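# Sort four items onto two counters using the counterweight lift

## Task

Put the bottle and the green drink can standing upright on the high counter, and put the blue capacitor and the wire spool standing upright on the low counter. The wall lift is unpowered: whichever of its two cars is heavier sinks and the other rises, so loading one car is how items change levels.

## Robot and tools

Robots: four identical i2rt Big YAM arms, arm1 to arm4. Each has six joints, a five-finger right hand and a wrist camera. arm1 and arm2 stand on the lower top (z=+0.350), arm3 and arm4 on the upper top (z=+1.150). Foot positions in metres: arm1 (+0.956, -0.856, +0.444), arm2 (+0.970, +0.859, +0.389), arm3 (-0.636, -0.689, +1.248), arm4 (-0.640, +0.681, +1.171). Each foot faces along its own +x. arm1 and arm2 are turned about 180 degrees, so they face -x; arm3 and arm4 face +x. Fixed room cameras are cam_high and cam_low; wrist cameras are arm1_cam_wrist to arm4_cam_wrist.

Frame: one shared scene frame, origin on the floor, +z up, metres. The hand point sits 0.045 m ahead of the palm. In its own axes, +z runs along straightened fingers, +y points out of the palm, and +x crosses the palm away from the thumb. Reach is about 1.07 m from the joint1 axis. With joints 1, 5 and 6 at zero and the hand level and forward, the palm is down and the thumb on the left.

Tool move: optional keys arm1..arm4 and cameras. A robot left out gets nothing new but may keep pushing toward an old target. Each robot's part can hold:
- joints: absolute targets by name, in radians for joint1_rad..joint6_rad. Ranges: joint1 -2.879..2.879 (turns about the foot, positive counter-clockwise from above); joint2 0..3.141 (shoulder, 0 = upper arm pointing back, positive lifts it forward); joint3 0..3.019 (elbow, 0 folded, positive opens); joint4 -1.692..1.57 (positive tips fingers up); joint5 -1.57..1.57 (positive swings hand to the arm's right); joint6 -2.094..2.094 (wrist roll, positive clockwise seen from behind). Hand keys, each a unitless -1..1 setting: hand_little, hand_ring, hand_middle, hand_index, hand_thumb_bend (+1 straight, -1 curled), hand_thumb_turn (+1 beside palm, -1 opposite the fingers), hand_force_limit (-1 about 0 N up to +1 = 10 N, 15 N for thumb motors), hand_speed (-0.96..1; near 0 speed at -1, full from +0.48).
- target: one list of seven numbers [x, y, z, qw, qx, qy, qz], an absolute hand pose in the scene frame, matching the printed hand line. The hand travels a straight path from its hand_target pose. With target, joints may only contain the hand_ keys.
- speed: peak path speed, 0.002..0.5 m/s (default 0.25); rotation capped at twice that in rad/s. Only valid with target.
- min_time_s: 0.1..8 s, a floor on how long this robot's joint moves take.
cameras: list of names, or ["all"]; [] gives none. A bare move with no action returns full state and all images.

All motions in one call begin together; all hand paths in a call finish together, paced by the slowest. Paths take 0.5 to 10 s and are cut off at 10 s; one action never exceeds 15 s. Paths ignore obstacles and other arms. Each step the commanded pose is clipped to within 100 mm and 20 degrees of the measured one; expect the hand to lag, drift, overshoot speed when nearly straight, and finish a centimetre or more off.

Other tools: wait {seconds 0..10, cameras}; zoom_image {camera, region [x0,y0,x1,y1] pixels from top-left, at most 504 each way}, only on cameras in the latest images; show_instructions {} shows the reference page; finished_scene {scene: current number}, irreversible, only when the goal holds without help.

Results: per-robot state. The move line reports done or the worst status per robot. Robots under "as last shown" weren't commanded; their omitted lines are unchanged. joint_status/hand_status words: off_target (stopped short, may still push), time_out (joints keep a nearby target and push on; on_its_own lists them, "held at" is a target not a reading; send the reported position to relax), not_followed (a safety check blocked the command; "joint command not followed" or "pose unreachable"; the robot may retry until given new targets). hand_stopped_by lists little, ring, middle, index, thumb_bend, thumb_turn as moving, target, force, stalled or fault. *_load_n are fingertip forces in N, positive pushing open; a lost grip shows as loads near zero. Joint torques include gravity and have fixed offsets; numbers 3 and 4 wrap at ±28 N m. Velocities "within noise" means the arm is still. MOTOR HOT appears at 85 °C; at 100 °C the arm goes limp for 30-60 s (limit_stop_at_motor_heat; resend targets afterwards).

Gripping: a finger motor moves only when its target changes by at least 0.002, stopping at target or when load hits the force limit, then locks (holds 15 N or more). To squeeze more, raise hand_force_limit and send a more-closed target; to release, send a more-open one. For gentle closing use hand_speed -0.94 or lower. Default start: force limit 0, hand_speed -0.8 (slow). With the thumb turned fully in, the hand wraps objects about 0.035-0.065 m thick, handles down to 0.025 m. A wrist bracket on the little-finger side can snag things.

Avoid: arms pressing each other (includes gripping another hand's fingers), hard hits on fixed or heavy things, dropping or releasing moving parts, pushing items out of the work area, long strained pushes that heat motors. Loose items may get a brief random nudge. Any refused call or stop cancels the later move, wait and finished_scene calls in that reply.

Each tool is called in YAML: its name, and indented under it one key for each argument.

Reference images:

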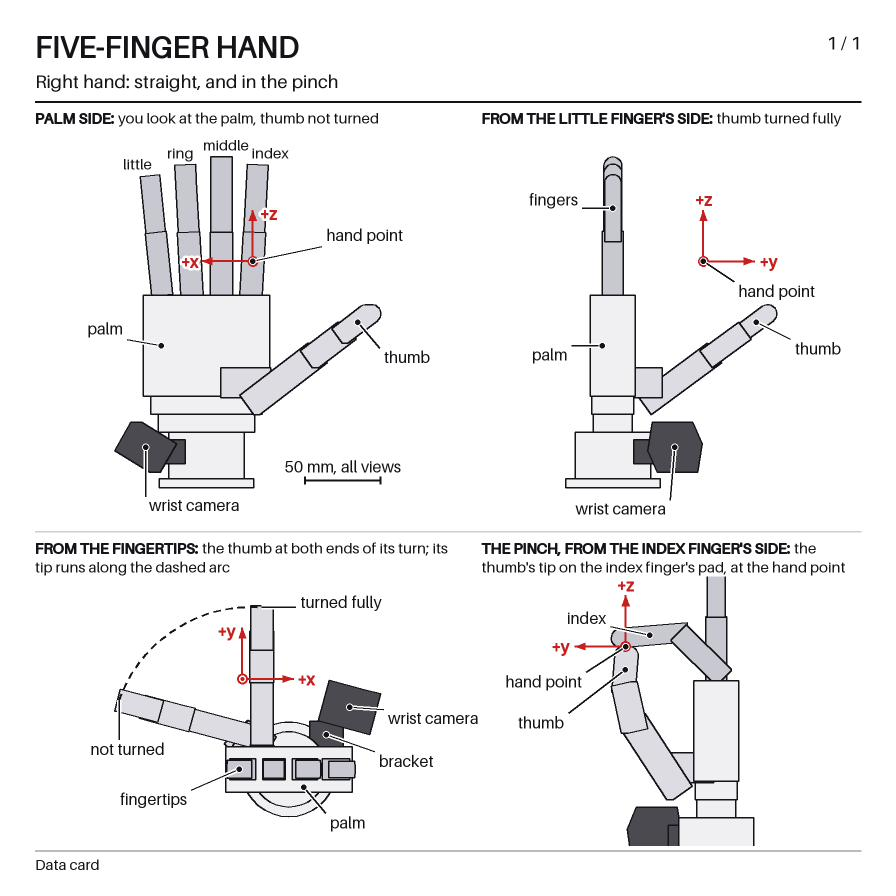

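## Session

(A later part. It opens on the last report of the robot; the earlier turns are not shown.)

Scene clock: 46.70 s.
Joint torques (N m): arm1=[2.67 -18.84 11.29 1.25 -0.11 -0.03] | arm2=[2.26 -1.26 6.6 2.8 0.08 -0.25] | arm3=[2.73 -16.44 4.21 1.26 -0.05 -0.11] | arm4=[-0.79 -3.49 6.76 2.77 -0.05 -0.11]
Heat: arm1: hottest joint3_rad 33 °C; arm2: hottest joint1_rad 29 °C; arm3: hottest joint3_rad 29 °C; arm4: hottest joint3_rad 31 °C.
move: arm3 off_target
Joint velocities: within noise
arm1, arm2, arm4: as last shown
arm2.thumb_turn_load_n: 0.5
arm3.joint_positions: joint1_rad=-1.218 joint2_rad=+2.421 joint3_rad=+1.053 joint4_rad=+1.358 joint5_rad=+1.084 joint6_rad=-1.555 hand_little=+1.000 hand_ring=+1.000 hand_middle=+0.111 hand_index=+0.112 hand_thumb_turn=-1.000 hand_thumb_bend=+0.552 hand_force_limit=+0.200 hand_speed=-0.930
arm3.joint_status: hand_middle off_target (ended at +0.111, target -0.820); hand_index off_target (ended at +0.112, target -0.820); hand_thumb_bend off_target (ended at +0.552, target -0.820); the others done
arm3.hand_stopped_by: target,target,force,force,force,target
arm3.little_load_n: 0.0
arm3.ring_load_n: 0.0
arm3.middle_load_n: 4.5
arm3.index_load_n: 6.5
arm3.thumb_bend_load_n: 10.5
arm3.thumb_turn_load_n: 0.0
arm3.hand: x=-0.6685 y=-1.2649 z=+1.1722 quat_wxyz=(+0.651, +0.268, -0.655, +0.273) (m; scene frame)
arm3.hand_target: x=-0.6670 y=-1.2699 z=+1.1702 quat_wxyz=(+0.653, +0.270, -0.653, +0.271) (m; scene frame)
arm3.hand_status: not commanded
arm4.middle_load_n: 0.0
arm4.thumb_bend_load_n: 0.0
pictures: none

move:
  arm1: {"target":[1.150,-1.584,0.407,0.6061,0.3642,-0.6061,0.3642],"speed":0.12}
  arm3: {"target":[-0.667,-1.262,1.285,0.6533,0.2706,-0.6533,0.2706],"speed":0.12}
  cameras: ["arm1_cam_wrist","arm3_cam_wrist"]

zoom_image:
  camera: "arm1_cam_wrist"
  region: [220, 190, 420, 390]

Scene clock: 49.77 s.
Joint torques (N m): arm1=[2.02 -19.02 11.56 1.36 -0.11 -0.01] | arm2=[2.73 -1.38 6.63 2.89 0.08 -0.28] | arm3=[3.08 -20.72 4.01 1.37 0.18 -0.11] | arm4=[-0.73 -3.66 6.75 2.77 -0.05 -0.12]
Heat: arm1: hottest joint3_rad 34 °C; arm2: hottest joint1_rad 29 °C; arm3: hottest joint3_rad 29 °C; arm4: hottest joint3_rad 31 °C.
move: arm1 off_target; arm3 off_target
Joint velocities: within noise
arm1.joint_positions: joint1_rad=+2.165 joint2_rad=+2.496 joint3_rad=+1.555 joint4_rad=+0.941 joint5_rad=+1.017 joint6_rad=-1.587 hand_little=+1.000 hand_ring=+1.000 hand_middle=+1.000 hand_index=+1.000 hand_thumb_turn=-1.000 hand_thumb_bend=+1.000 hand_force_limit=+0.000 hand_speed=-0.300
arm1.joint_status: not commanded
arm1.hand_stopped_by: target,target,target,target,target,target
arm1.little_load_n: 0.0
arm1.ring_load_n: 0.0
arm1.middle_load_n: 0.0
arm1.index_load_n: 0.0
arm1.thumb_bend_load_n: 0.0
arm1.thumb_turn_load_n: 0.0
arm1.hand: x=+1.1509 y=-1.5723 z=+0.4154 quat_wxyz=(-0.605, -0.367, +0.605, -0.365) (m; scene frame)
arm1.hand_target: x=+1.1496 y=-1.5831 z=+0.4071 quat_wxyz=(-0.606, -0.364, +0.606, -0.364) (m; scene frame)
arm1.hand_status: off_target (0.014 m and 0.4 deg from the pose sent, 0.049 m and 0.3 deg at the start)
arm2.joint_positions: joint1_rad=+0.137 joint2_rad=+0.927 joint3_rad=+0.276 joint4_rad=+0.690 joint5_rad=+0.243 joint6_rad=-1.560 hand_little=+1.000 hand_ring=+1.000 hand_middle=+1.000 hand_index=+1.000 hand_thumb_turn=-1.000 hand_thumb_bend=+1.000 hand_force_limit=+0.000 hand_speed=-0.300
arm2.joint_status: not commanded
arm2.hand_stopped_by: target,target,target,target,target,target
arm2.little_load_n: -0.5
arm2.ring_load_n: 0.0
arm2.middle_load_n: 0.0
arm2.index_load_n: 0.0
arm2.thumb_bend_load_n: 0.0
arm2.thumb_turn_load_n: 0.0
arm2.hand: x=+0.5545 y=+0.8720 z=+0.6101 quat_wxyz=(+0.720, -0.013, -0.694, +0.001) (m; scene frame)
arm2.hand_target: x=+0.5566 y=+0.8683 z=+0.6044 quat_wxyz=(+0.719, -0.006, -0.695, +0.000) (m; scene frame)
arm2.hand_status: not commanded
arm3.joint_positions: joint1_rad=-1.218 joint2_rad=+2.170 joint3_rad=+0.944 joint4_rad=+1.166 joint5_rad=+1.083 joint6_rad=-1.555 hand_little=+1.000 hand_ring=+1.000 hand_middle=+0.111 hand_index=+0.112 hand_thumb_turn=-1.000 hand_thumb_bend=+0.552 hand_force_limit=+0.200 hand_speed=-0.930
arm3.joint_status: not commanded
arm3.hand_stopped_by: target,target,force,force,force,target
arm3.little_load_n: 0.0
arm3.ring_load_n: 0.0
arm3.middle_load_n: 3.5
arm3.index_load_n: 6.5
arm3.thumb_bend_load_n: 11.0
arm3.thumb_turn_load_n: 2.0
arm3.hand: x=-0.6712 y=-1.2557 z=+1.2567 quat_wxyz=(+0.650, +0.285, -0.657, +0.256) (m; scene frame)
arm3.hand_target: x=-0.6673 y=-1.2617 z=+1.2844 quat_wxyz=(+0.653, +0.270, -0.653, +0.271) (m; scene frame)
arm3.hand_status: off_target (0.029 m and 2.5 deg from the pose sent, 0.113 m and 0.5 deg at the start)
arm4.joint_positions: joint1_rad=-1.239 joint2_rad=+0.940 joint3_rad=+0.260 joint4_rad=+0.685 joint5_rad=+0.218 joint6_rad=-1.561 hand_little=+1.000 hand_ring=+1.000 hand_middle=+1.000 hand_index=+1.000 hand_thumb_turn=-1.000 hand_thumb_bend=+1.000 hand_force_limit=+0.000 hand_speed=-0.300
arm4.joint_status: not commanded
arm4.hand_stopped_by: target,target,target,target,target,target
arm4.little_load_n: 0.5
arm4.ring_load_n: -0.5
arm4.middle_load_n: 0.0
arm4.index_load_n: 0.0
arm4.thumb_bend_load_n: 0.0
arm4.thumb_turn_load_n: 0.0
arm4.hand: x=-0.5589 y=+0.2776 z=+1.3814 quat_wxyz=(+0.436, +0.545, -0.441, +0.564) (m; scene frame)
arm4.hand_target: x=-0.5634 y=+0.2756 z=+1.3818 quat_wxyz=(+0.442, +0.543, -0.441, +0.561) (m; scene frame)
arm4.hand_status: not commanded
pictures: arm1_cam_wrist, arm3_cam_wrist
Images, in order (width x height): arm1_cam_wrist 616x616, arm3_cam_wrist 616x616.

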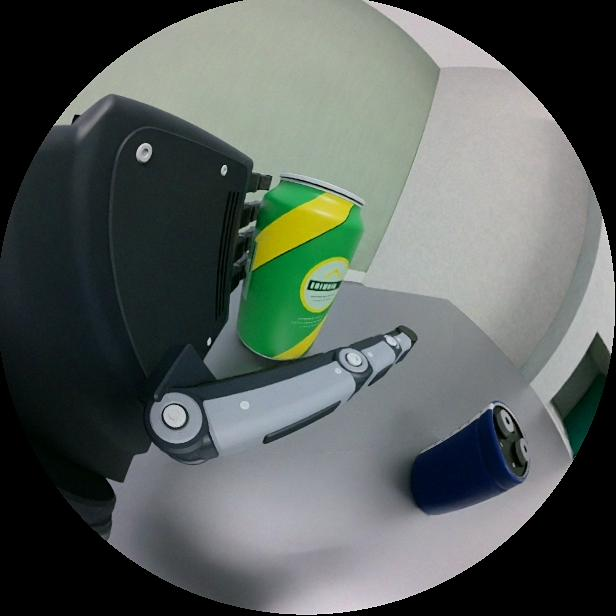

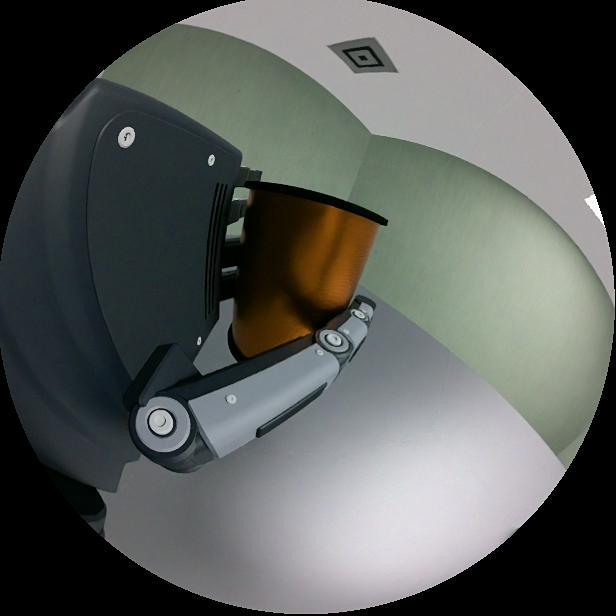

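Scaled by 2.520 from the camera's 616x616 image, which has a finer 880x880 frame.

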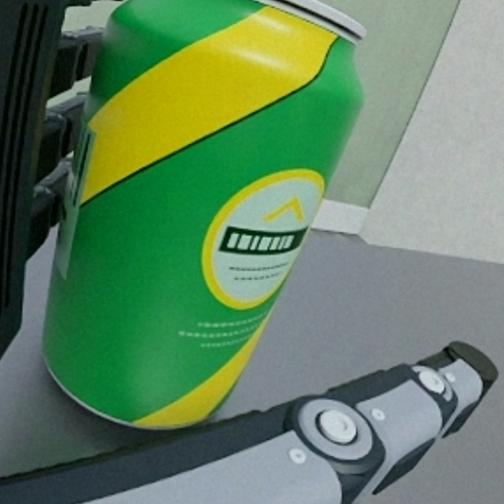

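move:
  arm1: {"target":[1.1285,-1.626,0.403,0.6061,0.3642,-0.6061,0.3642],"speed":0.1}
  arm3: {"joints":{"joint1_rad":-0.6,"joint2_rad":1.1,"joint3_rad":0.3,"joint4_rad":0.58,"joint5_rad":0.22},"min_time_s":4}
  cameras: ["arm1_cam_wrist","arm3_cam_wrist"]

zoom_image:
  camera: "arm1_cam_wrist"
  region: [180, 190, 430, 440]

Scene clock: 55.07 s.
Joint torques (N m): arm1=[2.14 -19.9 12.3 1.33 -0.03 -0.02] | arm2=[2.55 -1.32 6.58 2.89 0.07 -0.26] | arm3=[3.25 -7.36 7.25 2.4 0 -0.11] | arm4=[-0.67 -3.55 6.76 2.77 -0.06 -0.11]
Heat: arm1: hottest joint3_rad 34 °C; arm2: hottest joint1_rad 29 °C; arm3: hottest joint3_rad 29 °C; arm4: hottest joint3_rad 32 °C.
move: arm1 off_target; arm3 done
Joint velocities: within noise
arm1.joint_positions: joint1_rad=+2.109 joint2_rad=+2.548 joint3_rad=+1.668 joint4_rad=+0.878 joint5_rad=+0.958 joint6_rad=-1.587 hand_little=+1.000 hand_ring=+1.000 hand_middle=+1.000 hand_index=+1.000 hand_thumb_turn=-1.000 hand_thumb_bend=+1.000 hand_force_limit=+0.000 hand_speed=-0.300
arm1.joint_status: not commanded
arm1.hand_stopped_by: target,target,target,target,target,target
arm1.little_load_n: 0.0
arm1.ring_load_n: 0.0
arm1.middle_load_n: 0.5
arm1.index_load_n: 0.0
arm1.thumb_bend_load_n: 0.0
arm1.thumb_turn_load_n: 0.0
arm1.hand: x=+1.1309 y=-1.6145 z=+0.4109 quat_wxyz=(-0.604, -0.369, +0.605, -0.365) (m; scene frame)
arm1.hand_target: x=+1.1283 y=-1.6250 z=+0.4031 quat_wxyz=(-0.606, -0.365, +0.606, -0.364) (m; scene frame)
arm1.hand_status: off_target (0.014 m and 0.6 deg from the pose sent, 0.060 m and 0.4 deg at the start)
arm2, arm4: as last shown
arm2.little_load_n: 0.0
arm3.joint_positions: joint1_rad=-0.606 joint2_rad=+1.136 joint3_rad=+0.285 joint4_rad=+0.569 joint5_rad=+0.221 joint6_rad=-1.555 hand_little=+1.000 hand_ring=+1.000 hand_middle=+0.111 hand_index=+0.112 hand_thumb_turn=-1.000 hand_thumb_bend=+0.552 hand_force_limit=+0.200 hand_speed=-0.930
arm3.joint_status: all done
arm3.hand_stopped_by: target,target,force,force,force,target
arm3.little_load_n: 0.0
arm3.ring_load_n: 0.0
arm3.middle_load_n: 4.0
arm3.index_load_n: 7.0
arm3.thumb_bend_load_n: 10.5
arm3.thumb_turn_load_n: 2.0
arm3.hand: x=-0.3759 y=-1.0190 z=+1.3639 quat_wxyz=(+0.274, +0.728, -0.325, +0.539) (m; scene frame)
arm3.hand_target: x=-0.3687 y=-1.0218 z=+1.3887 quat_wxyz=(+0.281, +0.712, -0.314, +0.562) (m; scene frame)
arm3.hand_status: not commanded
arm4.little_load_n: 0.0
arm4.ring_load_n: 0.0
arm4.thumb_turn_load_n: 0.5
pictures: arm1_cam_wrist, arm3_cam_wrist
Images, in order (width x height): arm1_cam_wrist 616x616, arm3_cam_wrist 616x616.

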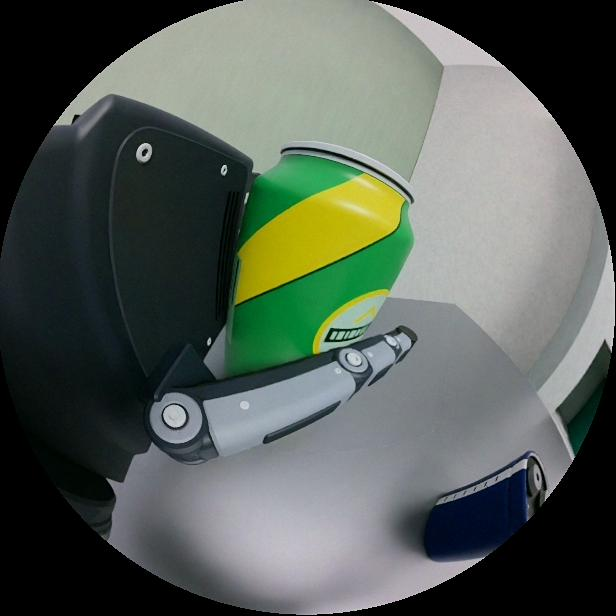

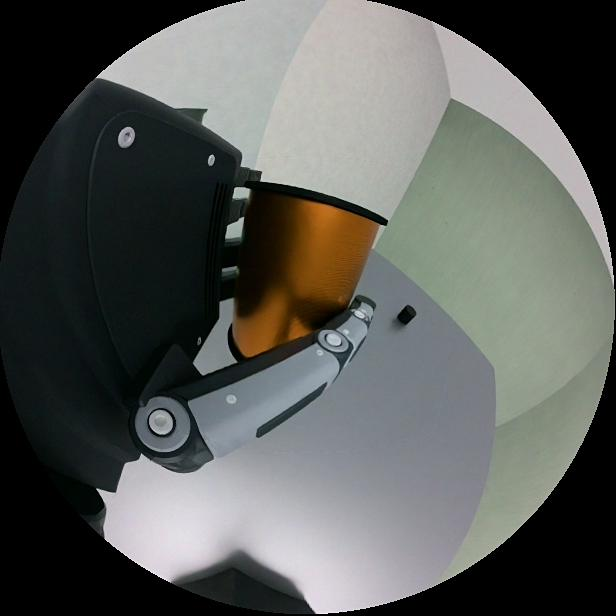

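Scaled by 2.016 from the camera's 616x616 image, which has a finer 880x880 frame.

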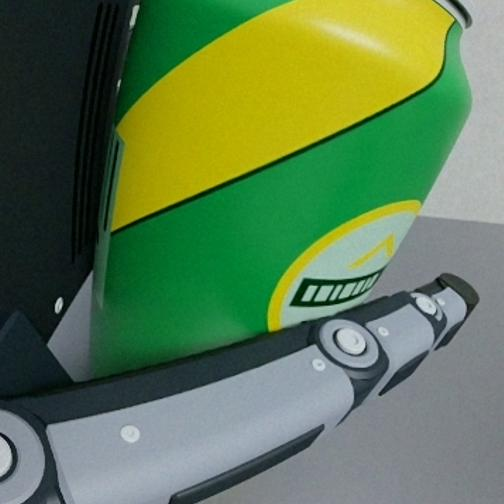

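move:
  arm1: {"joints":{"hand_speed":-0.93,"hand_force_limit":-0.2,"hand_index":-0.8,"hand_middle":-0.8,"hand_ring":-0.8,"hand_thumb_bend":-0.8}}
  arm3: {"joints":{"joint1_rad":1.66,"joint2_rad":1.1,"joint3_rad":0.3,"joint4_rad":0.6},"min_time_s":5}
  cameras: ["arm1_cam_wrist","arm3_cam_wrist"]

Scene clock: 63.03 s.
Joint torques (N m): arm1=[2.2 -19.6 12.25 1.35 -0.01 -0.05] | arm2=[1.9 -1.26 6.67 2.84 0.09 -0.27] | arm3=[3.25 -7.36 7.23 3.26 0.14 -0.11] | arm4=[-0.73 -3.55 6.78 2.71 -0.06 -0.12]
Heat: arm1: hottest joint3_rad 34 °C; arm2: hottest joint1_rad 29 °C; arm3: hottest joint3_rad 29 °C; arm4: hottest joint3_rad 32 °C.
move: arm1 off_target; arm3 done
Joint velocities: within noise
arm1.joint_positions: joint1_rad=+2.109 joint2_rad=+2.548 joint3_rad=+1.668 joint4_rad=+0.878 joint5_rad=+0.957 joint6_rad=-1.587 hand_little=+1.000 hand_ring=+0.156 hand_middle=+0.188 hand_index=+0.240 hand_thumb_turn=-1.000 hand_thumb_bend=+0.635 hand_force_limit=-0.200 hand_speed=-0.930
arm1.joint_status: hand_ring off_target (ended at +0.156, target -0.800); hand_middle off_target (ended at +0.188, target -0.800); hand_index off_target (ended at +0.240, target -0.800); hand_thumb_bend off_target (ended at +0.635, target -0.800); the others done
arm1.hand_stopped_by: target,force,force,force,force,target
arm1.little_load_n: 0.0
arm1.ring_load_n: 5.0
arm1.middle_load_n: 2.5
arm1.index_load_n: 1.5
arm1.thumb_bend_load_n: 11.5
arm1.thumb_turn_load_n: 3.0
arm1.hand: x=+1.1311 y=-1.6147 z=+0.4109 quat_wxyz=(-0.604, -0.369, +0.605, -0.365) (m; scene frame)
arm1.hand_target: x=+1.1283 y=-1.6251 z=+0.4032 quat_wxyz=(-0.606, -0.364, +0.606, -0.364) (m; scene frame)
arm1.hand_status: not commanded
arm2, arm4: as last shown
arm2.little_load_n: -0.5
arm2.middle_load_n: -0.5
arm3.joint_positions: joint1_rad=+1.655 joint2_rad=+1.136 joint3_rad=+0.285 joint4_rad=+0.569 joint5_rad=+0.217 joint6_rad=-1.555 hand_little=+1.000 hand_ring=+1.000 hand_middle=+0.111 hand_index=+0.112 hand_thumb_turn=-1.000 hand_thumb_bend=+0.552 hand_force_limit=+0.200 hand_speed=-0.930
arm3.joint_status: all done
arm3.hand_stopped_by: target,target,force,force,force,target
arm3.little_load_n: 0.0
arm3.ring_load_n: 0.0
arm3.middle_load_n: 4.0
arm3.index_load_n: 7.0
arm3.thumb_bend_load_n: 10.5
arm3.thumb_turn_load_n: 2.0
arm3.hand: x=-0.5473 y=-0.2784 z=+1.3614 quat_wxyz=(-0.371, +0.605, +0.521, +0.474) (m; scene frame)
arm3.hand_target: x=-0.5486 y=-0.2697 z=+1.3911 quat_wxyz=(-0.393, +0.586, +0.505, +0.497) (m; scene frame)
arm3.hand_status: not commanded
pictures: arm1_cam_wrist, arm3_cam_wrist
Images, in order (width x height): arm1_cam_wrist 616x616, arm3_cam_wrist 616x616.

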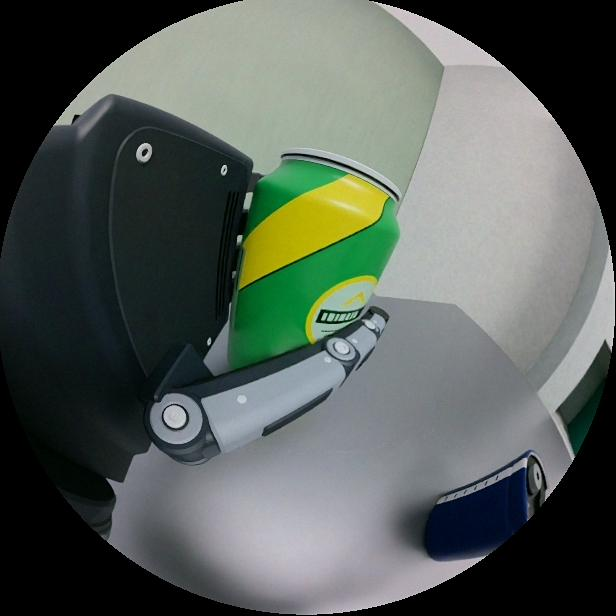

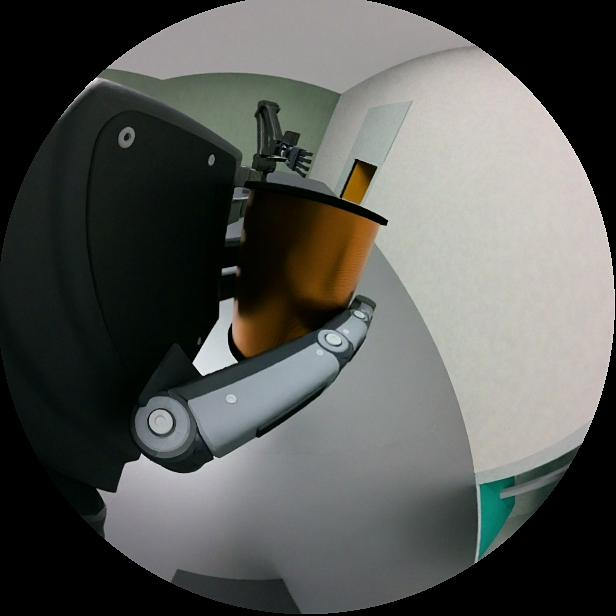

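move:
  arm1: {"target":[1.128,-1.622,0.655,0.6061,0.3642,-0.6061,0.3642],"speed":0.15}
  arm3: {"target":[-0.518,-0.046,1.300,-0.4811,0.5100,0.4332,0.5664],"speed":0.2}
  cameras: ["arm1_cam_wrist","arm3_cam_wrist","cam_high"]

Scene clock: 66.67 s.
Joint torques (N m): arm1=[2.49 -24.76 12.78 1.76 0.31 -0.09] | arm2=[2.02 -1.44 6.69 2.89 0.05 -0.23] | arm3=[2.02 -16.73 6.76 4.62 -0.15 -0.27] | arm4=[-0.79 -3.49 6.76 2.74 -0.05 -0.12]
Heat: arm1: hottest joint3_rad 34 °C; arm2: hottest joint1_rad 29 °C; arm3: hottest joint3_rad 30 °C; arm4: hottest joint3_rad 32 °C.
move: arm1 off_target; arm3 off_target
Joint velocities: within noise
arm1.joint_positions: joint1_rad=+2.108 joint2_rad=+2.202 joint3_rad=+1.634 joint4_rad=+0.483 joint5_rad=+0.957 joint6_rad=-1.582 hand_little=+1.000 hand_ring=+0.156 hand_middle=+0.188 hand_index=+0.240 hand_thumb_turn=-1.000 hand_thumb_bend=+0.635 hand_force_limit=-0.200 hand_speed=-0.930
arm1.joint_status: not commanded
arm1.hand_stopped_by: target,force,force,force,force,target
arm1.little_load_n: 0.0
arm1.ring_load_n: 2.0
arm1.middle_load_n: 4.0
arm1.index_load_n: 1.0
arm1.thumb_bend_load_n: 8.5
arm1.thumb_turn_load_n: 5.0
arm1.hand: x=+1.1295 y=-1.6160 z=+0.5987 quat_wxyz=(-0.601, -0.397, +0.607, -0.337) (m; scene frame)
arm1.hand_target: x=+1.1270 y=-1.6202 z=+0.6543 quat_wxyz=(-0.606, -0.364, +0.606, -0.364) (m; scene frame)
arm1.hand_status: off_target (0.057 m and 4.9 deg from the pose sent, 0.244 m and 0.6 deg at the start)
arm2, arm4: as last shown
arm2.little_load_n: 0.0
arm2.middle_load_n: 0.0
arm2.thumb_turn_load_n: 0.5
arm3.joint_positions: joint1_rad=+1.578 joint2_rad=+2.123 joint3_rad=+0.776 joint4_rad=+1.322 joint5_rad=+0.111 joint6_rad=-1.555 hand_little=+1.000 hand_ring=+1.000 hand_middle=+0.111 hand_index=+0.112 hand_thumb_turn=-1.000 hand_thumb_bend=+0.552 hand_force_limit=+0.200 hand_speed=-0.930
arm3.joint_status: not commanded
arm3.hand_stopped_by: target,target,force,force,force,target
arm3.little_load_n: 0.0
arm3.ring_load_n: 0.0
arm3.middle_load_n: 3.5
arm3.index_load_n: 7.0
arm3.thumb_bend_load_n: 11.0
arm3.thumb_turn_load_n: 2.5
arm3.hand: x=-0.5247 y=-0.0711 z=+1.2526 quat_wxyz=(-0.456, +0.548, +0.461, +0.528) (m; scene frame)
arm3.hand_target: x=-0.5184 y=-0.0496 z=+1.3003 quat_wxyz=(-0.480, +0.511, +0.433, +0.567) (m; scene frame)
arm3.hand_status: off_target (0.054 m and 7.6 deg from the pose sent, 0.242 m and 22.2 deg at the start)
pictures: arm1_cam_wrist, arm3_cam_wrist, cam_high
Images, in order (width x height): arm1_cam_wrist 616x616, arm3_cam_wrist 616x616, cam_high 672x504.

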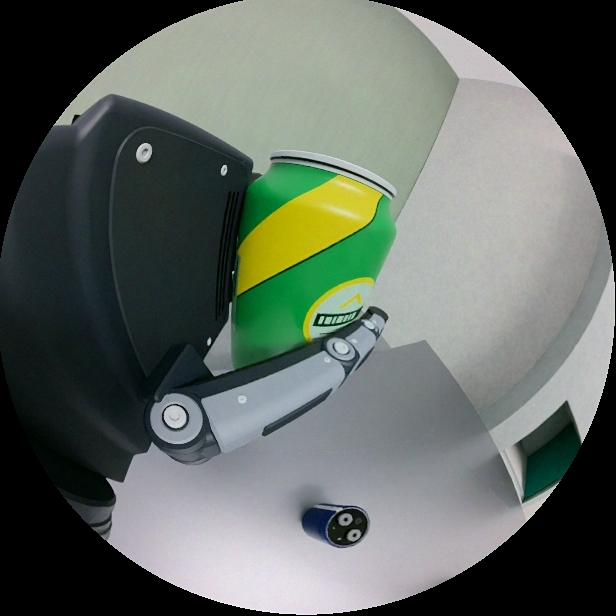

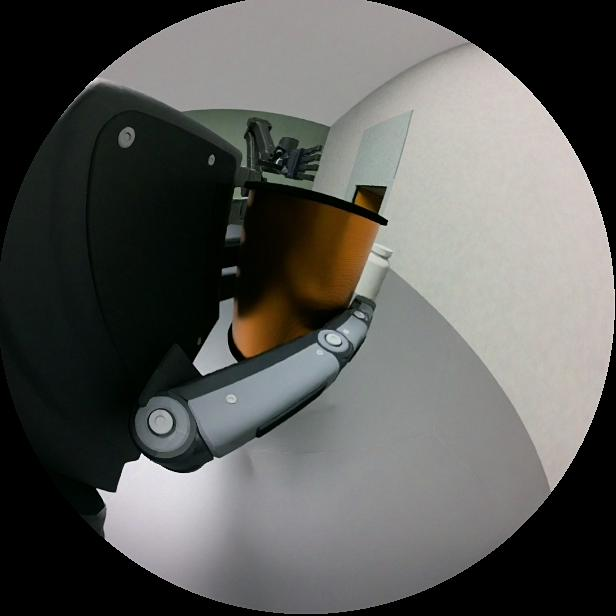

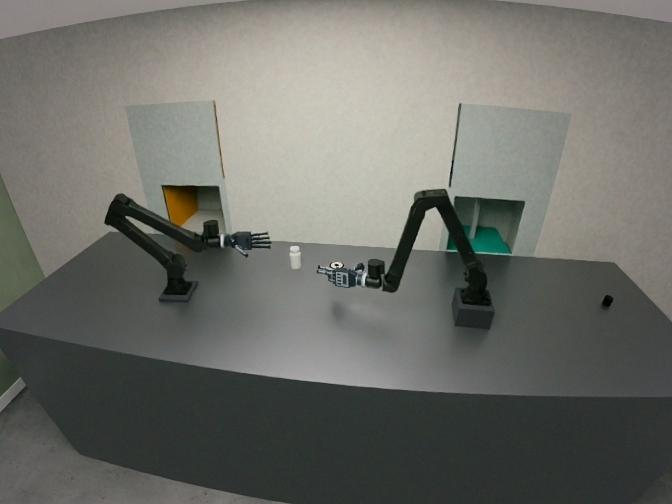

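move:
  arm1: {"joints":{"joint1_rad":0.27,"joint2_rad":1.05,"joint3_rad":0.3,"joint4_rad":0.62,"joint5_rad":0.22},"min_time_s":4.5}
  arm3: {"target":[-0.518,-0.030,1.235,-0.4886,0.5000,0.4247,0.5753],"speed":0.12}
  cameras: ["arm1_cam_wrist","arm3_cam_wrist"]

Scene clock: 73.20 s.
Joint torques (N m): arm1=[1.61 -8 9.31 3.79 -0.03 -0.09] | arm2=[2.02 -1.26 6.52 2.66 0.07 -0.23] | arm3=[2.08 -18.73 5.41 4.59 -0.1 -0.31] | arm4=[-0.62 -3.55 6.76 2.8 -0.05 -0.11]
Heat: arm1: hottest joint3_rad 34 °C; arm2: hottest joint1_rad 29 °C; arm3: hottest joint3_rad 30 °C; arm4: hottest joint3_rad 32 °C.
move: arm1 done; arm3 off_target
Joint velocities: within noise
arm1.joint_positions: joint1_rad=+0.281 joint2_rad=+1.085 joint3_rad=+0.293 joint4_rad=+0.580 joint5_rad=+0.222 joint6_rad=-1.582 hand_little=+1.000 hand_ring=+0.156 hand_middle=+0.188 hand_index=+0.240 hand_thumb_turn=-1.000 hand_thumb_bend=+0.635 hand_force_limit=-0.200 hand_speed=-0.930
arm1.joint_status: all done
arm1.hand_stopped_by: target,force,force,force,force,target
arm1.little_load_n: 0.0
arm1.ring_load_n: 2.5
arm1.middle_load_n: 4.5
arm1.index_load_n: 1.0
arm1.thumb_bend_load_n: 8.5
arm1.thumb_turn_load_n: 5.0
arm1.hand: x=+0.5300 y=-0.8468 z=+0.5817 quat_wxyz=(-0.625, -0.020, +0.780, +0.018) (m; scene frame)
arm1.hand_target: x=+0.5255 y=-0.8430 z=+0.6088 quat_wxyz=(-0.656, -0.012, +0.755, +0.017) (m; scene frame)
arm1.hand_status: not commanded
arm2, arm4: as last shown
arm2.thumb_turn_load_n: 0.0
arm3.joint_positions: joint1_rad=+1.578 joint2_rad=+2.357 joint3_rad=+0.899 joint4_rad=+1.473 joint5_rad=+0.111 joint6_rad=-1.555 hand_little=+1.000 hand_ring=+1.000 hand_middle=+0.111 hand_index=+0.112 hand_thumb_turn=-1.000 hand_thumb_bend=+0.552 hand_force_limit=+0.200 hand_speed=-0.930
arm3.joint_status: not commanded
arm3.hand_stopped_by: target,target,force,force,force,target
arm3.little_load_n: 0.0
arm3.ring_load_n: 0.0
arm3.middle_load_n: 3.5
arm3.index_load_n: 7.0
arm3.thumb_bend_load_n: 11.0
arm3.thumb_turn_load_n: 2.0
arm3.hand: x=-0.5238 y=-0.0526 z=+1.1880 quat_wxyz=(-0.466, +0.539, +0.452, +0.537) (m; scene frame)
arm3.hand_target: x=-0.5183 y=-0.0329 z=+1.2348 quat_wxyz=(-0.488, +0.501, +0.424, +0.575) (m; scene frame)
arm3.hand_status: off_target (0.052 m and 7.4 deg from the pose sent, 0.045 m and 9.6 deg at the start)
arm4.thumb_turn_load_n: 0.0
pictures: arm1_cam_wrist, arm3_cam_wrist
Images, in order (width x height): arm1_cam_wrist 616x616, arm3_cam_wrist 616x616.

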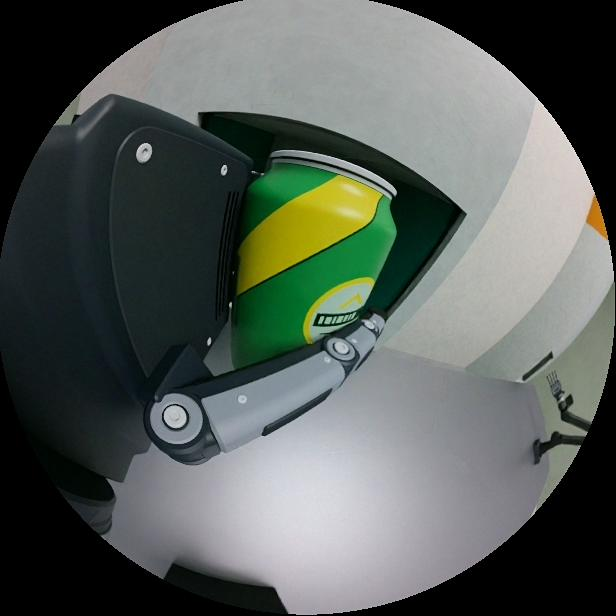

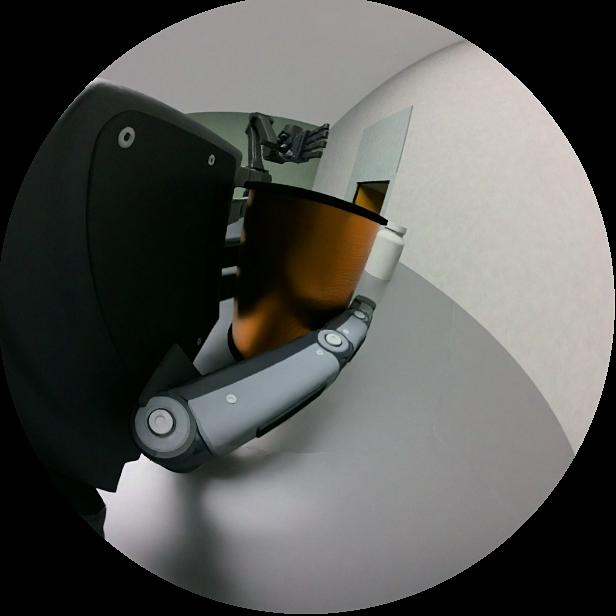

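move:
  arm1: {"target":[0.33,-0.838,0.535,-0.7371,0,0.6756,0],"speed":0.2}
  arm3: {"target":[-0.518,-0.032,1.219,-0.4886,0.5000,0.4247,0.5753],"speed":0.06}
  cameras: ["arm1_cam_wrist","arm3_cam_wrist"]

Scene clock: 75.80 s.
Joint torques (N m): arm1=[1.49 -13.27 9.81 3.82 -0.15 -0.04] | arm2=[1.9 -1.44 6.71 2.78 0.06 -0.25] | arm3=[2.26 -18.32 5.15 4.66 -0.11 -0.3] | arm4=[-0.73 -3.43 6.76 2.77 -0.05 -0.11]
Heat: arm1: hottest joint3_rad 34 °C; arm2: hottest joint1_rad 29 °C; arm3: hottest joint3_rad 29 °C; arm4: hottest joint3_rad 32 °C.
move: arm1 off_target; arm3 off_target
Joint velocities: within noise
arm1.joint_positions: joint1_rad=+0.172 joint2_rad=+1.934 joint3_rad=+0.667 joint4_rad=+1.268 joint5_rad=+0.103 joint6_rad=-1.580 hand_little=+1.000 hand_ring=+0.156 hand_middle=+0.188 hand_index=+0.240 hand_thumb_turn=-1.000 hand_thumb_bend=+0.635 hand_force_limit=-0.200 hand_speed=-0.930
arm1.joint_status: not commanded
arm1.hand_stopped_by: target,force,force,force,force,target
arm1.little_load_n: 0.0
arm1.ring_load_n: 2.0
arm1.middle_load_n: 4.0
arm1.index_load_n: 1.0
arm1.thumb_bend_load_n: 8.5
arm1.thumb_turn_load_n: 5.0
arm1.hand: x=+0.3547 y=-0.8430 z=+0.5023 quat_wxyz=(-0.703, -0.005, +0.711, -0.002) (m; scene frame)
arm1.hand_target: x=+0.3329 y=-0.8378 z=+0.5355 quat_wxyz=(-0.737, +0.000, +0.676, +0.000) (m; scene frame)
arm1.hand_status: off_target (0.041 m and 5.7 deg from the pose sent, 0.206 m and 17.8 deg at the start)
arm2, arm4: as last shown
arm3.joint_positions: joint1_rad=+1.578 joint2_rad=+2.396 joint3_rad=+0.914 joint4_rad=+1.502 joint5_rad=+0.111 joint6_rad=-1.555 hand_little=+1.000 hand_ring=+1.000 hand_middle=+0.111 hand_index=+0.112 hand_thumb_turn=-1.000 hand_thumb_bend=+0.552 hand_force_limit=+0.200 hand_speed=-0.930
arm3.joint_status: not commanded
arm3.hand_stopped_by: target,target,force,force,force,target
arm3.little_load_n: 0.0
arm3.ring_load_n: 0.0
arm3.middle_load_n: 3.5
arm3.index_load_n: 7.0
arm3.thumb_bend_load_n: 11.0
arm3.thumb_turn_load_n: 2.0
arm3.hand: x=-0.5239 y=-0.0532 z=+1.1761 quat_wxyz=(-0.467, +0.538, +0.450, +0.539) (m; scene frame)
arm3.hand_target: x=-0.5182 y=-0.0346 z=+1.2191 quat_wxyz=(-0.488, +0.501, +0.424, +0.575) (m; scene frame)
arm3.hand_status: off_target (0.048 m and 7.1 deg from the pose sent, 0.038 m and 7.4 deg at the start)
arm4.thumb_turn_load_n: 0.5
pictures: arm1_cam_wrist, arm3_cam_wrist
Images, in order (width x height): arm1_cam_wrist 616x616, arm3_cam_wrist 616x616.

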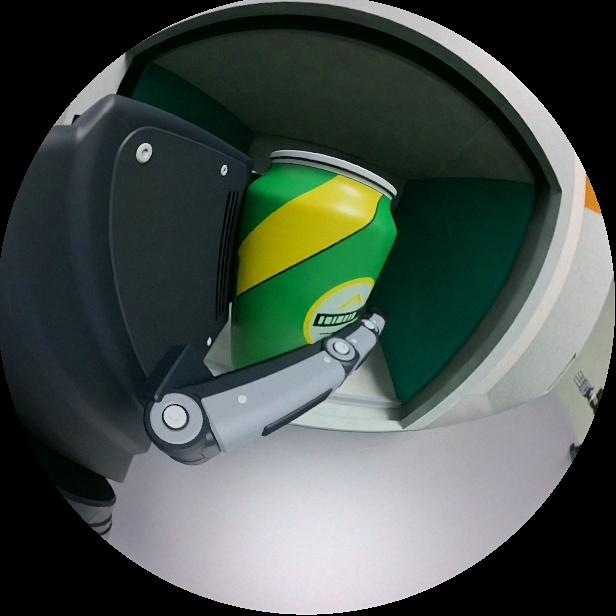

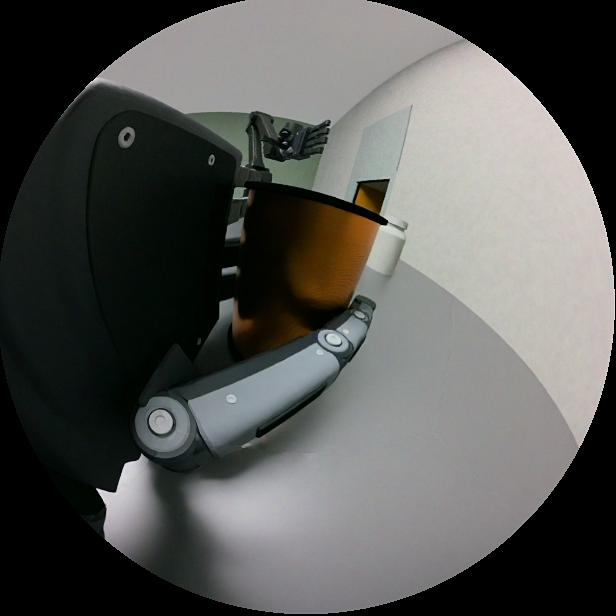

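move:
  arm1: {"target":[0.145,-0.838,0.535,-0.7431,0,0.669,0],"speed":0.15}
  arm3: {"target":[-0.518,-0.034,1.209,-0.4886,0.5000,0.4247,0.5753],"speed":0.06}
  cameras: ["arm1_cam_wrist","arm3_cam_wrist"]

Scene clock: 78.27 s.
Joint torques (N m): arm1=[1.73 -18.67 13.97 2.56 -0.15 -0.08] | arm2=[1.96 -1.32 6.67 2.91 0.1 -0.29] | arm3=[2.26 -17.55 5.03 4.25 -0.1 -0.25] | arm4=[-0.67 -3.55 6.75 2.78 -0.05 -0.11]
Heat: arm1: hottest joint3_rad 35 °C; arm2: hottest joint1_rad 29 °C; arm3: hottest joint3_rad 29 °C; arm4: hottest joint3_rad 32 °C.
move: arm1 off_target; arm3 off_target
Joint velocities: within noise
arm1.joint_positions: joint1_rad=+0.143 joint2_rad=+2.194 joint3_rad=+1.220 joint4_rad=+1.002 joint5_rad=+0.072 joint6_rad=-1.579 hand_little=+1.000 hand_ring=+0.156 hand_middle=+0.188 hand_index=+0.240 hand_thumb_turn=-1.000 hand_thumb_bend=+0.635 hand_force_limit=-0.200 hand_speed=-0.930
arm1.joint_status: not commanded
arm1.hand_stopped_by: target,force,force,force,force,target
arm1.little_load_n: 0.0
arm1.ring_load_n: 2.0
arm1.middle_load_n: 4.5
arm1.index_load_n: 1.0
arm1.thumb_bend_load_n: 8.5
arm1.thumb_turn_load_n: 5.0
arm1.hand: x=+0.1751 y=-0.8468 z=+0.4930 quat_wxyz=(-0.712, -0.005, +0.702, -0.003) (m; scene frame)
arm1.hand_target: x=+0.1503 y=-0.8379 z=+0.5364 quat_wxyz=(-0.743, +0.000, +0.669, +0.000) (m; scene frame)
arm1.hand_status: off_target (0.052 m and 5.2 deg from the pose sent, 0.212 m and 6.7 deg at the start)
arm2, arm4: as last shown
arm2.thumb_turn_load_n: 0.5
arm3.joint_positions: joint1_rad=+1.578 joint2_rad=+2.408 joint3_rad=+0.921 joint4_rad=+1.518 joint5_rad=+0.111 joint6_rad=-1.559 hand_little=+1.000 hand_ring=+1.000 hand_middle=+0.111 hand_index=+0.112 hand_thumb_turn=-1.000 hand_thumb_bend=+0.552 hand_force_limit=+0.200 hand_speed=-0.930
arm3.joint_status: not commanded
arm3.hand_stopped_by: target,target,force,force,force,target
arm3.little_load_n: 0.0
arm3.ring_load_n: 0.0
arm3.middle_load_n: 4.0
arm3.index_load_n: 6.0
arm3.thumb_bend_load_n: 11.0
arm3.thumb_turn_load_n: 0.0
arm3.hand: x=-0.5237 y=-0.0522 z=+1.1755 quat_wxyz=(-0.469, +0.534, +0.448, +0.542) (m; scene frame)
arm3.hand_target: x=-0.5182 y=-0.0359 z=+1.2091 quat_wxyz=(-0.486, +0.504, +0.426, +0.573) (m; scene frame)
arm3.hand_status: off_target (0.039 m and 6.5 deg from the pose sent, 0.039 m and 7.2 deg at the start; a joint's target at an end of its range on 56 of 63 steps)
pictures: arm1_cam_wrist, arm3_cam_wrist
Images, in order (width x height): arm1_cam_wrist 616x616, arm3_cam_wrist 616x616.

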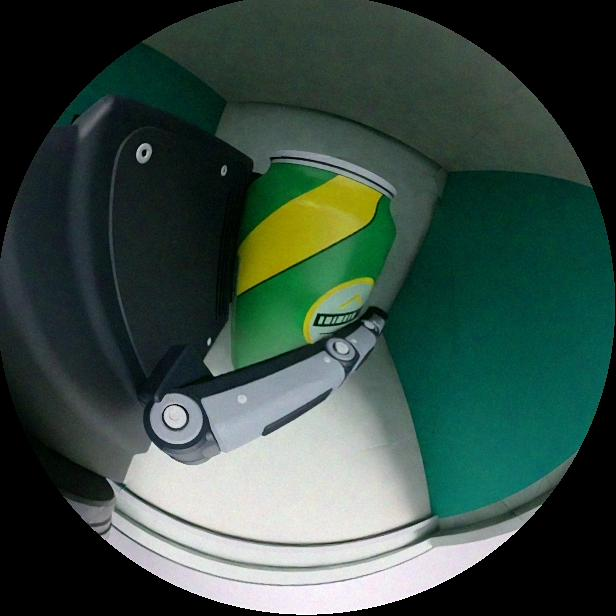

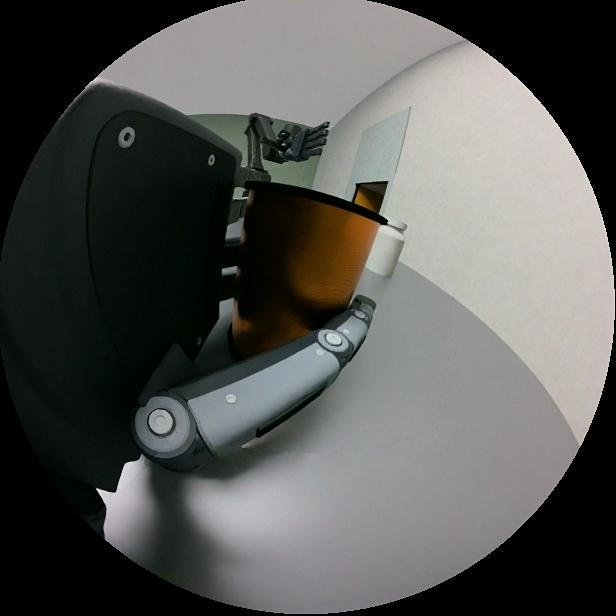

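move:
  arm1: {"target":[0.128,-0.832,0.475,-0.7431,0,0.669,0],"speed":0.1}
  arm3: {"target":[-0.521,-0.047,1.184,-0.4657,0.5295,0.4497,0.5483],"speed":0.06}
  cameras: ["arm1_cam_wrist","arm3_cam_wrist"]

Scene clock: 80.37 s.
Joint torques (N m): arm1=[1.55 -20.89 13.04 3.88 -0.11 -0.06] | arm2=[1.73 -1.49 6.58 2.82 0.07 -0.26] | arm3=[2.55 -17.96 2.77 1.62 -0.03 -0.08] | arm4=[-0.73 -3.55 6.75 2.76 -0.06 -0.11]
Heat: arm1: hottest joint3_rad 35 °C; arm2: hottest joint1_rad 29 °C; arm3: hottest joint3_rad 29 °C; arm4: hottest joint3_rad 32 °C.
move: arm1 off_target; arm3 off_target
Joint velocities: within noise
arm1.joint_positions: joint1_rad=+0.131 joint2_rad=+2.345 joint3_rad=+1.309 joint4_rad=+1.037 joint5_rad=+0.061 joint6_rad=-1.578 hand_little=+1.000 hand_ring=+0.156 hand_middle=+0.188 hand_index=+0.240 hand_thumb_turn=-1.000 hand_thumb_bend=+0.635 hand_force_limit=-0.200 hand_speed=-0.930
arm1.joint_status: not commanded
arm1.hand_stopped_by: target,force,force,force,force,target
arm1.little_load_n: 0.0
arm1.ring_load_n: 2.0
arm1.middle_load_n: 4.0
arm1.index_load_n: 1.0
arm1.thumb_bend_load_n: 8.5
arm1.thumb_turn_load_n: 5.0
arm1.hand: x=+0.1590 y=-0.8410 z=+0.4283 quat_wxyz=(-0.703, -0.005, +0.712, -0.003) (m; scene frame)
arm1.hand_target: x=+0.1336 y=-0.8319 z=+0.4763 quat_wxyz=(-0.743, +0.000, +0.669, +0.000) (m; scene frame)
arm1.hand_status: off_target (0.057 m and 6.8 deg from the pose sent, 0.052 m and 5.2 deg at the start)
arm2, arm4: as last shown
arm2.thumb_turn_load_n: 0.0
arm3.joint_positions: joint1_rad=+1.578 joint2_rad=+2.408 joint3_rad=+0.921 joint4_rad=+1.510 joint5_rad=+0.111 joint6_rad=-1.566 hand_little=+1.000 hand_ring=+1.000 hand_middle=+0.111 hand_index=+0.112 hand_thumb_turn=-1.000 hand_thumb_bend=+0.552 hand_force_limit=+0.200 hand_speed=-0.930
arm3.joint_status: not commanded
arm3.hand_stopped_by: target,target,force,force,force,target
arm3.little_load_n: 0.0
arm3.ring_load_n: 0.0
arm3.middle_load_n: 5.0
arm3.index_load_n: 5.0
arm3.thumb_bend_load_n: 11.0
arm3.thumb_turn_load_n: -3.5
arm3.hand: x=-0.5235 y=-0.0524 z=+1.1738 quat_wxyz=(-0.465, +0.534, +0.452, +0.542) (m; scene frame)
arm3.hand_target: x=-0.5210 y=-0.0472 z=+1.1840 quat_wxyz=(-0.466, +0.529, +0.450, +0.548) (m; scene frame)
arm3.hand_status: off_target (0.012 m and 1.0 deg from the pose sent, 0.010 m and 1.0 deg at the start; a joint's target at an end of its range on 1 of 50 steps)
pictures: arm1_cam_wrist, arm3_cam_wrist
Images, in order (width x height): arm1_cam_wrist 616x616, arm3_cam_wrist 616x616.

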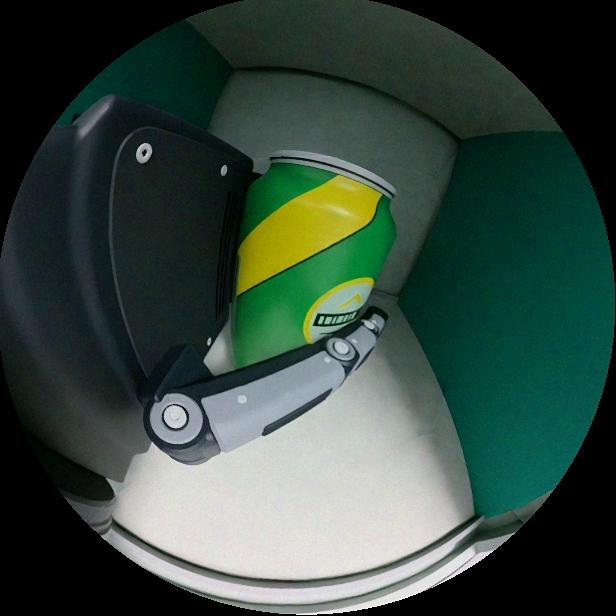

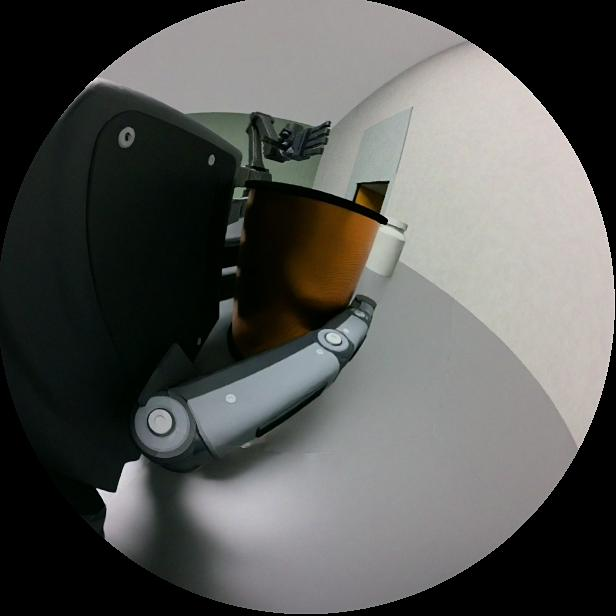

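move:
  arm1: {"target":[0.130,-0.830,0.452,-0.7431,0,0.669,0],"speed":0.08}
  arm3: {"joints":{"hand_speed":-0.5,"hand_index":1,"hand_middle":1,"hand_thumb_bend":1}}
  cameras: ["arm1_cam_wrist","arm3_cam_wrist"]

Scene clock: 81.77 s.
Joint torques (N m): arm1=[1.38 -19.72 12.68 3.77 -0.11 -0.06] | arm2=[2.02 -1.55 6.6 2.73 0.06 -0.28] | arm3=[2.49 -18.02 2.8 1.62 -0.03 -0.06] | arm4=[-0.73 -3.55 6.74 2.76 -0.06 -0.11]
Heat: arm1: hottest joint3_rad 35 °C; arm2: hottest joint1_rad 29 °C; arm3: hottest joint3_rad 29 °C; arm4: hottest joint3_rad 32 °C.
move: arm1 off_target; arm3 done
Joint velocities: within noise
arm1.joint_positions: joint1_rad=+0.128 joint2_rad=+2.385 joint3_rad=+1.326 joint4_rad=+1.075 joint5_rad=+0.058 joint6_rad=-1.578 hand_little=+1.000 hand_ring=+0.156 hand_middle=+0.188 hand_index=+0.240 hand_thumb_turn=-1.000 hand_thumb_bend=+0.635 hand_force_limit=-0.200 hand_speed=-0.930
arm1.joint_status: not commanded
arm1.hand_stopped_by: target,force,force,force,force,target
arm1.little_load_n: 0.0
arm1.ring_load_n: 2.5
arm1.middle_load_n: 3.5
arm1.index_load_n: 0.5
arm1.thumb_bend_load_n: 9.0
arm1.thumb_turn_load_n: 3.5
arm1.hand: x=+0.1575 y=-0.8394 z=+0.4157 quat_wxyz=(-0.708, -0.004, +0.706, -0.003) (m; scene frame)
arm1.hand_target: x=+0.1344 y=-0.8299 z=+0.4533 quat_wxyz=(-0.743, +0.000, +0.669, +0.000) (m; scene frame)
arm1.hand_status: off_target (0.046 m and 5.8 deg from the pose sent, 0.039 m and 6.8 deg at the start)
arm2.joint_positions: joint1_rad=+0.137 joint2_rad=+0.927 joint3_rad=+0.276 joint4_rad=+0.690 joint5_rad=+0.243 joint6_rad=-1.560 hand_little=+1.000 hand_ring=+1.000 hand_middle=+1.000 hand_index=+1.000 hand_thumb_turn=-1.000 hand_thumb_bend=+1.000 hand_force_limit=+0.000 hand_speed=-0.300
arm2.joint_status: not commanded
arm2.hand_stopped_by: target,target,target,target,target,target
arm2.little_load_n: 0.0
arm2.ring_load_n: 0.0
arm2.middle_load_n: 0.0
arm2.index_load_n: 0.0
arm2.thumb_bend_load_n: 0.0
arm2.thumb_turn_load_n: 0.0
arm2.hand: x=+0.5545 y=+0.8720 z=+0.6101 quat_wxyz=(+0.720, -0.013, -0.694, +0.001) (m; scene frame)
arm2.hand_target: x=+0.5566 y=+0.8683 z=+0.6044 quat_wxyz=(+0.719, -0.006, -0.695, +0.000) (m; scene frame)
arm2.hand_status: not commanded
arm3.joint_positions: joint1_rad=+1.578 joint2_rad=+2.407 joint3_rad=+0.921 joint4_rad=+1.510 joint5_rad=+0.111 joint6_rad=-1.566 hand_little=+1.000 hand_ring=+1.000 hand_middle=+1.000 hand_index=+1.000 hand_thumb_turn=-1.000 hand_thumb_bend=+1.000 hand_force_limit=+0.200 hand_speed=-0.500
arm3.joint_status: all done
arm3.hand_stopped_by: target,target,target,target,target,target
arm3.little_load_n: 0.0
arm3.ring_load_n: 0.0
arm3.middle_load_n: 0.0
arm3.index_load_n: 0.0
arm3.thumb_bend_load_n: 0.0
arm3.thumb_turn_load_n: 0.5
arm3.hand: x=-0.5235 y=-0.0524 z=+1.1740 quat_wxyz=(-0.465, +0.534, +0.452, +0.542) (m; scene frame)
arm3.hand_target: x=-0.5211 y=-0.0471 z=+1.1840 quat_wxyz=(-0.466, +0.529, +0.450, +0.548) (m; scene frame)
arm3.hand_status: not commanded
arm4.joint_positions: joint1_rad=-1.239 joint2_rad=+0.940 joint3_rad=+0.260 joint4_rad=+0.685 joint5_rad=+0.218 joint6_rad=-1.561 hand_little=+1.000 hand_ring=+1.000 hand_middle=+1.000 hand_index=+1.000 hand_thumb_turn=-1.000 hand_thumb_bend=+1.000 hand_force_limit=+0.000 hand_speed=-0.300
arm4.joint_status: not commanded
arm4.hand_stopped_by: target,target,target,target,target,target
arm4.little_load_n: 0.0
arm4.ring_load_n: 0.0
arm4.middle_load_n: 0.0
arm4.index_load_n: 0.0
arm4.thumb_bend_load_n: 0.0
arm4.thumb_turn_load_n: 0.0
arm4.hand: x=-0.5589 y=+0.2776 z=+1.3814 quat_wxyz=(+0.436, +0.545, -0.441, +0.564) (m; scene frame)
arm4.hand_target: x=-0.5634 y=+0.2756 z=+1.3818 quat_wxyz=(+0.442, +0.543, -0.441, +0.561) (m; scene frame)
arm4.hand_status: not commanded
pictures: arm1_cam_wrist, arm3_cam_wrist
Images, in order (width x height): arm1_cam_wrist 616x616, arm3_cam_wrist 616x616.

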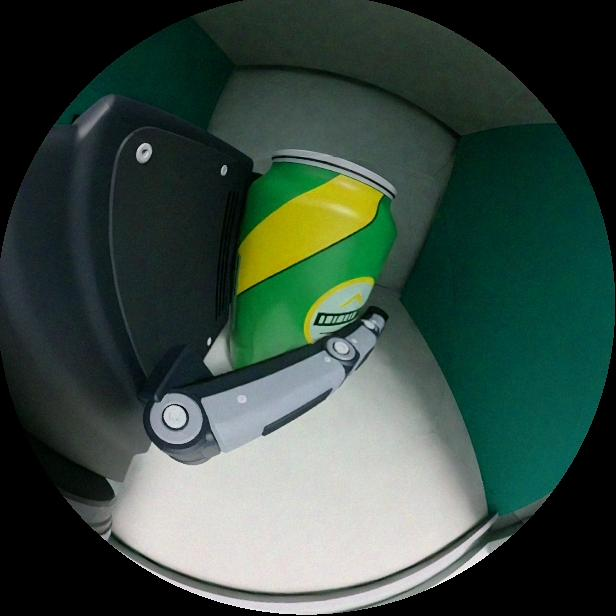

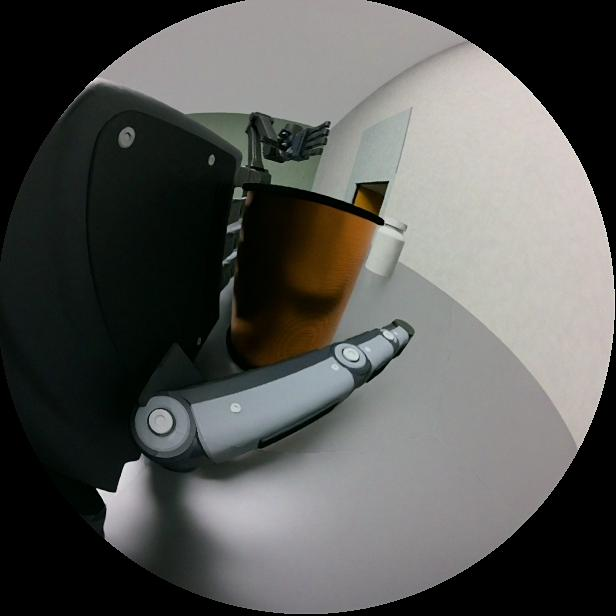

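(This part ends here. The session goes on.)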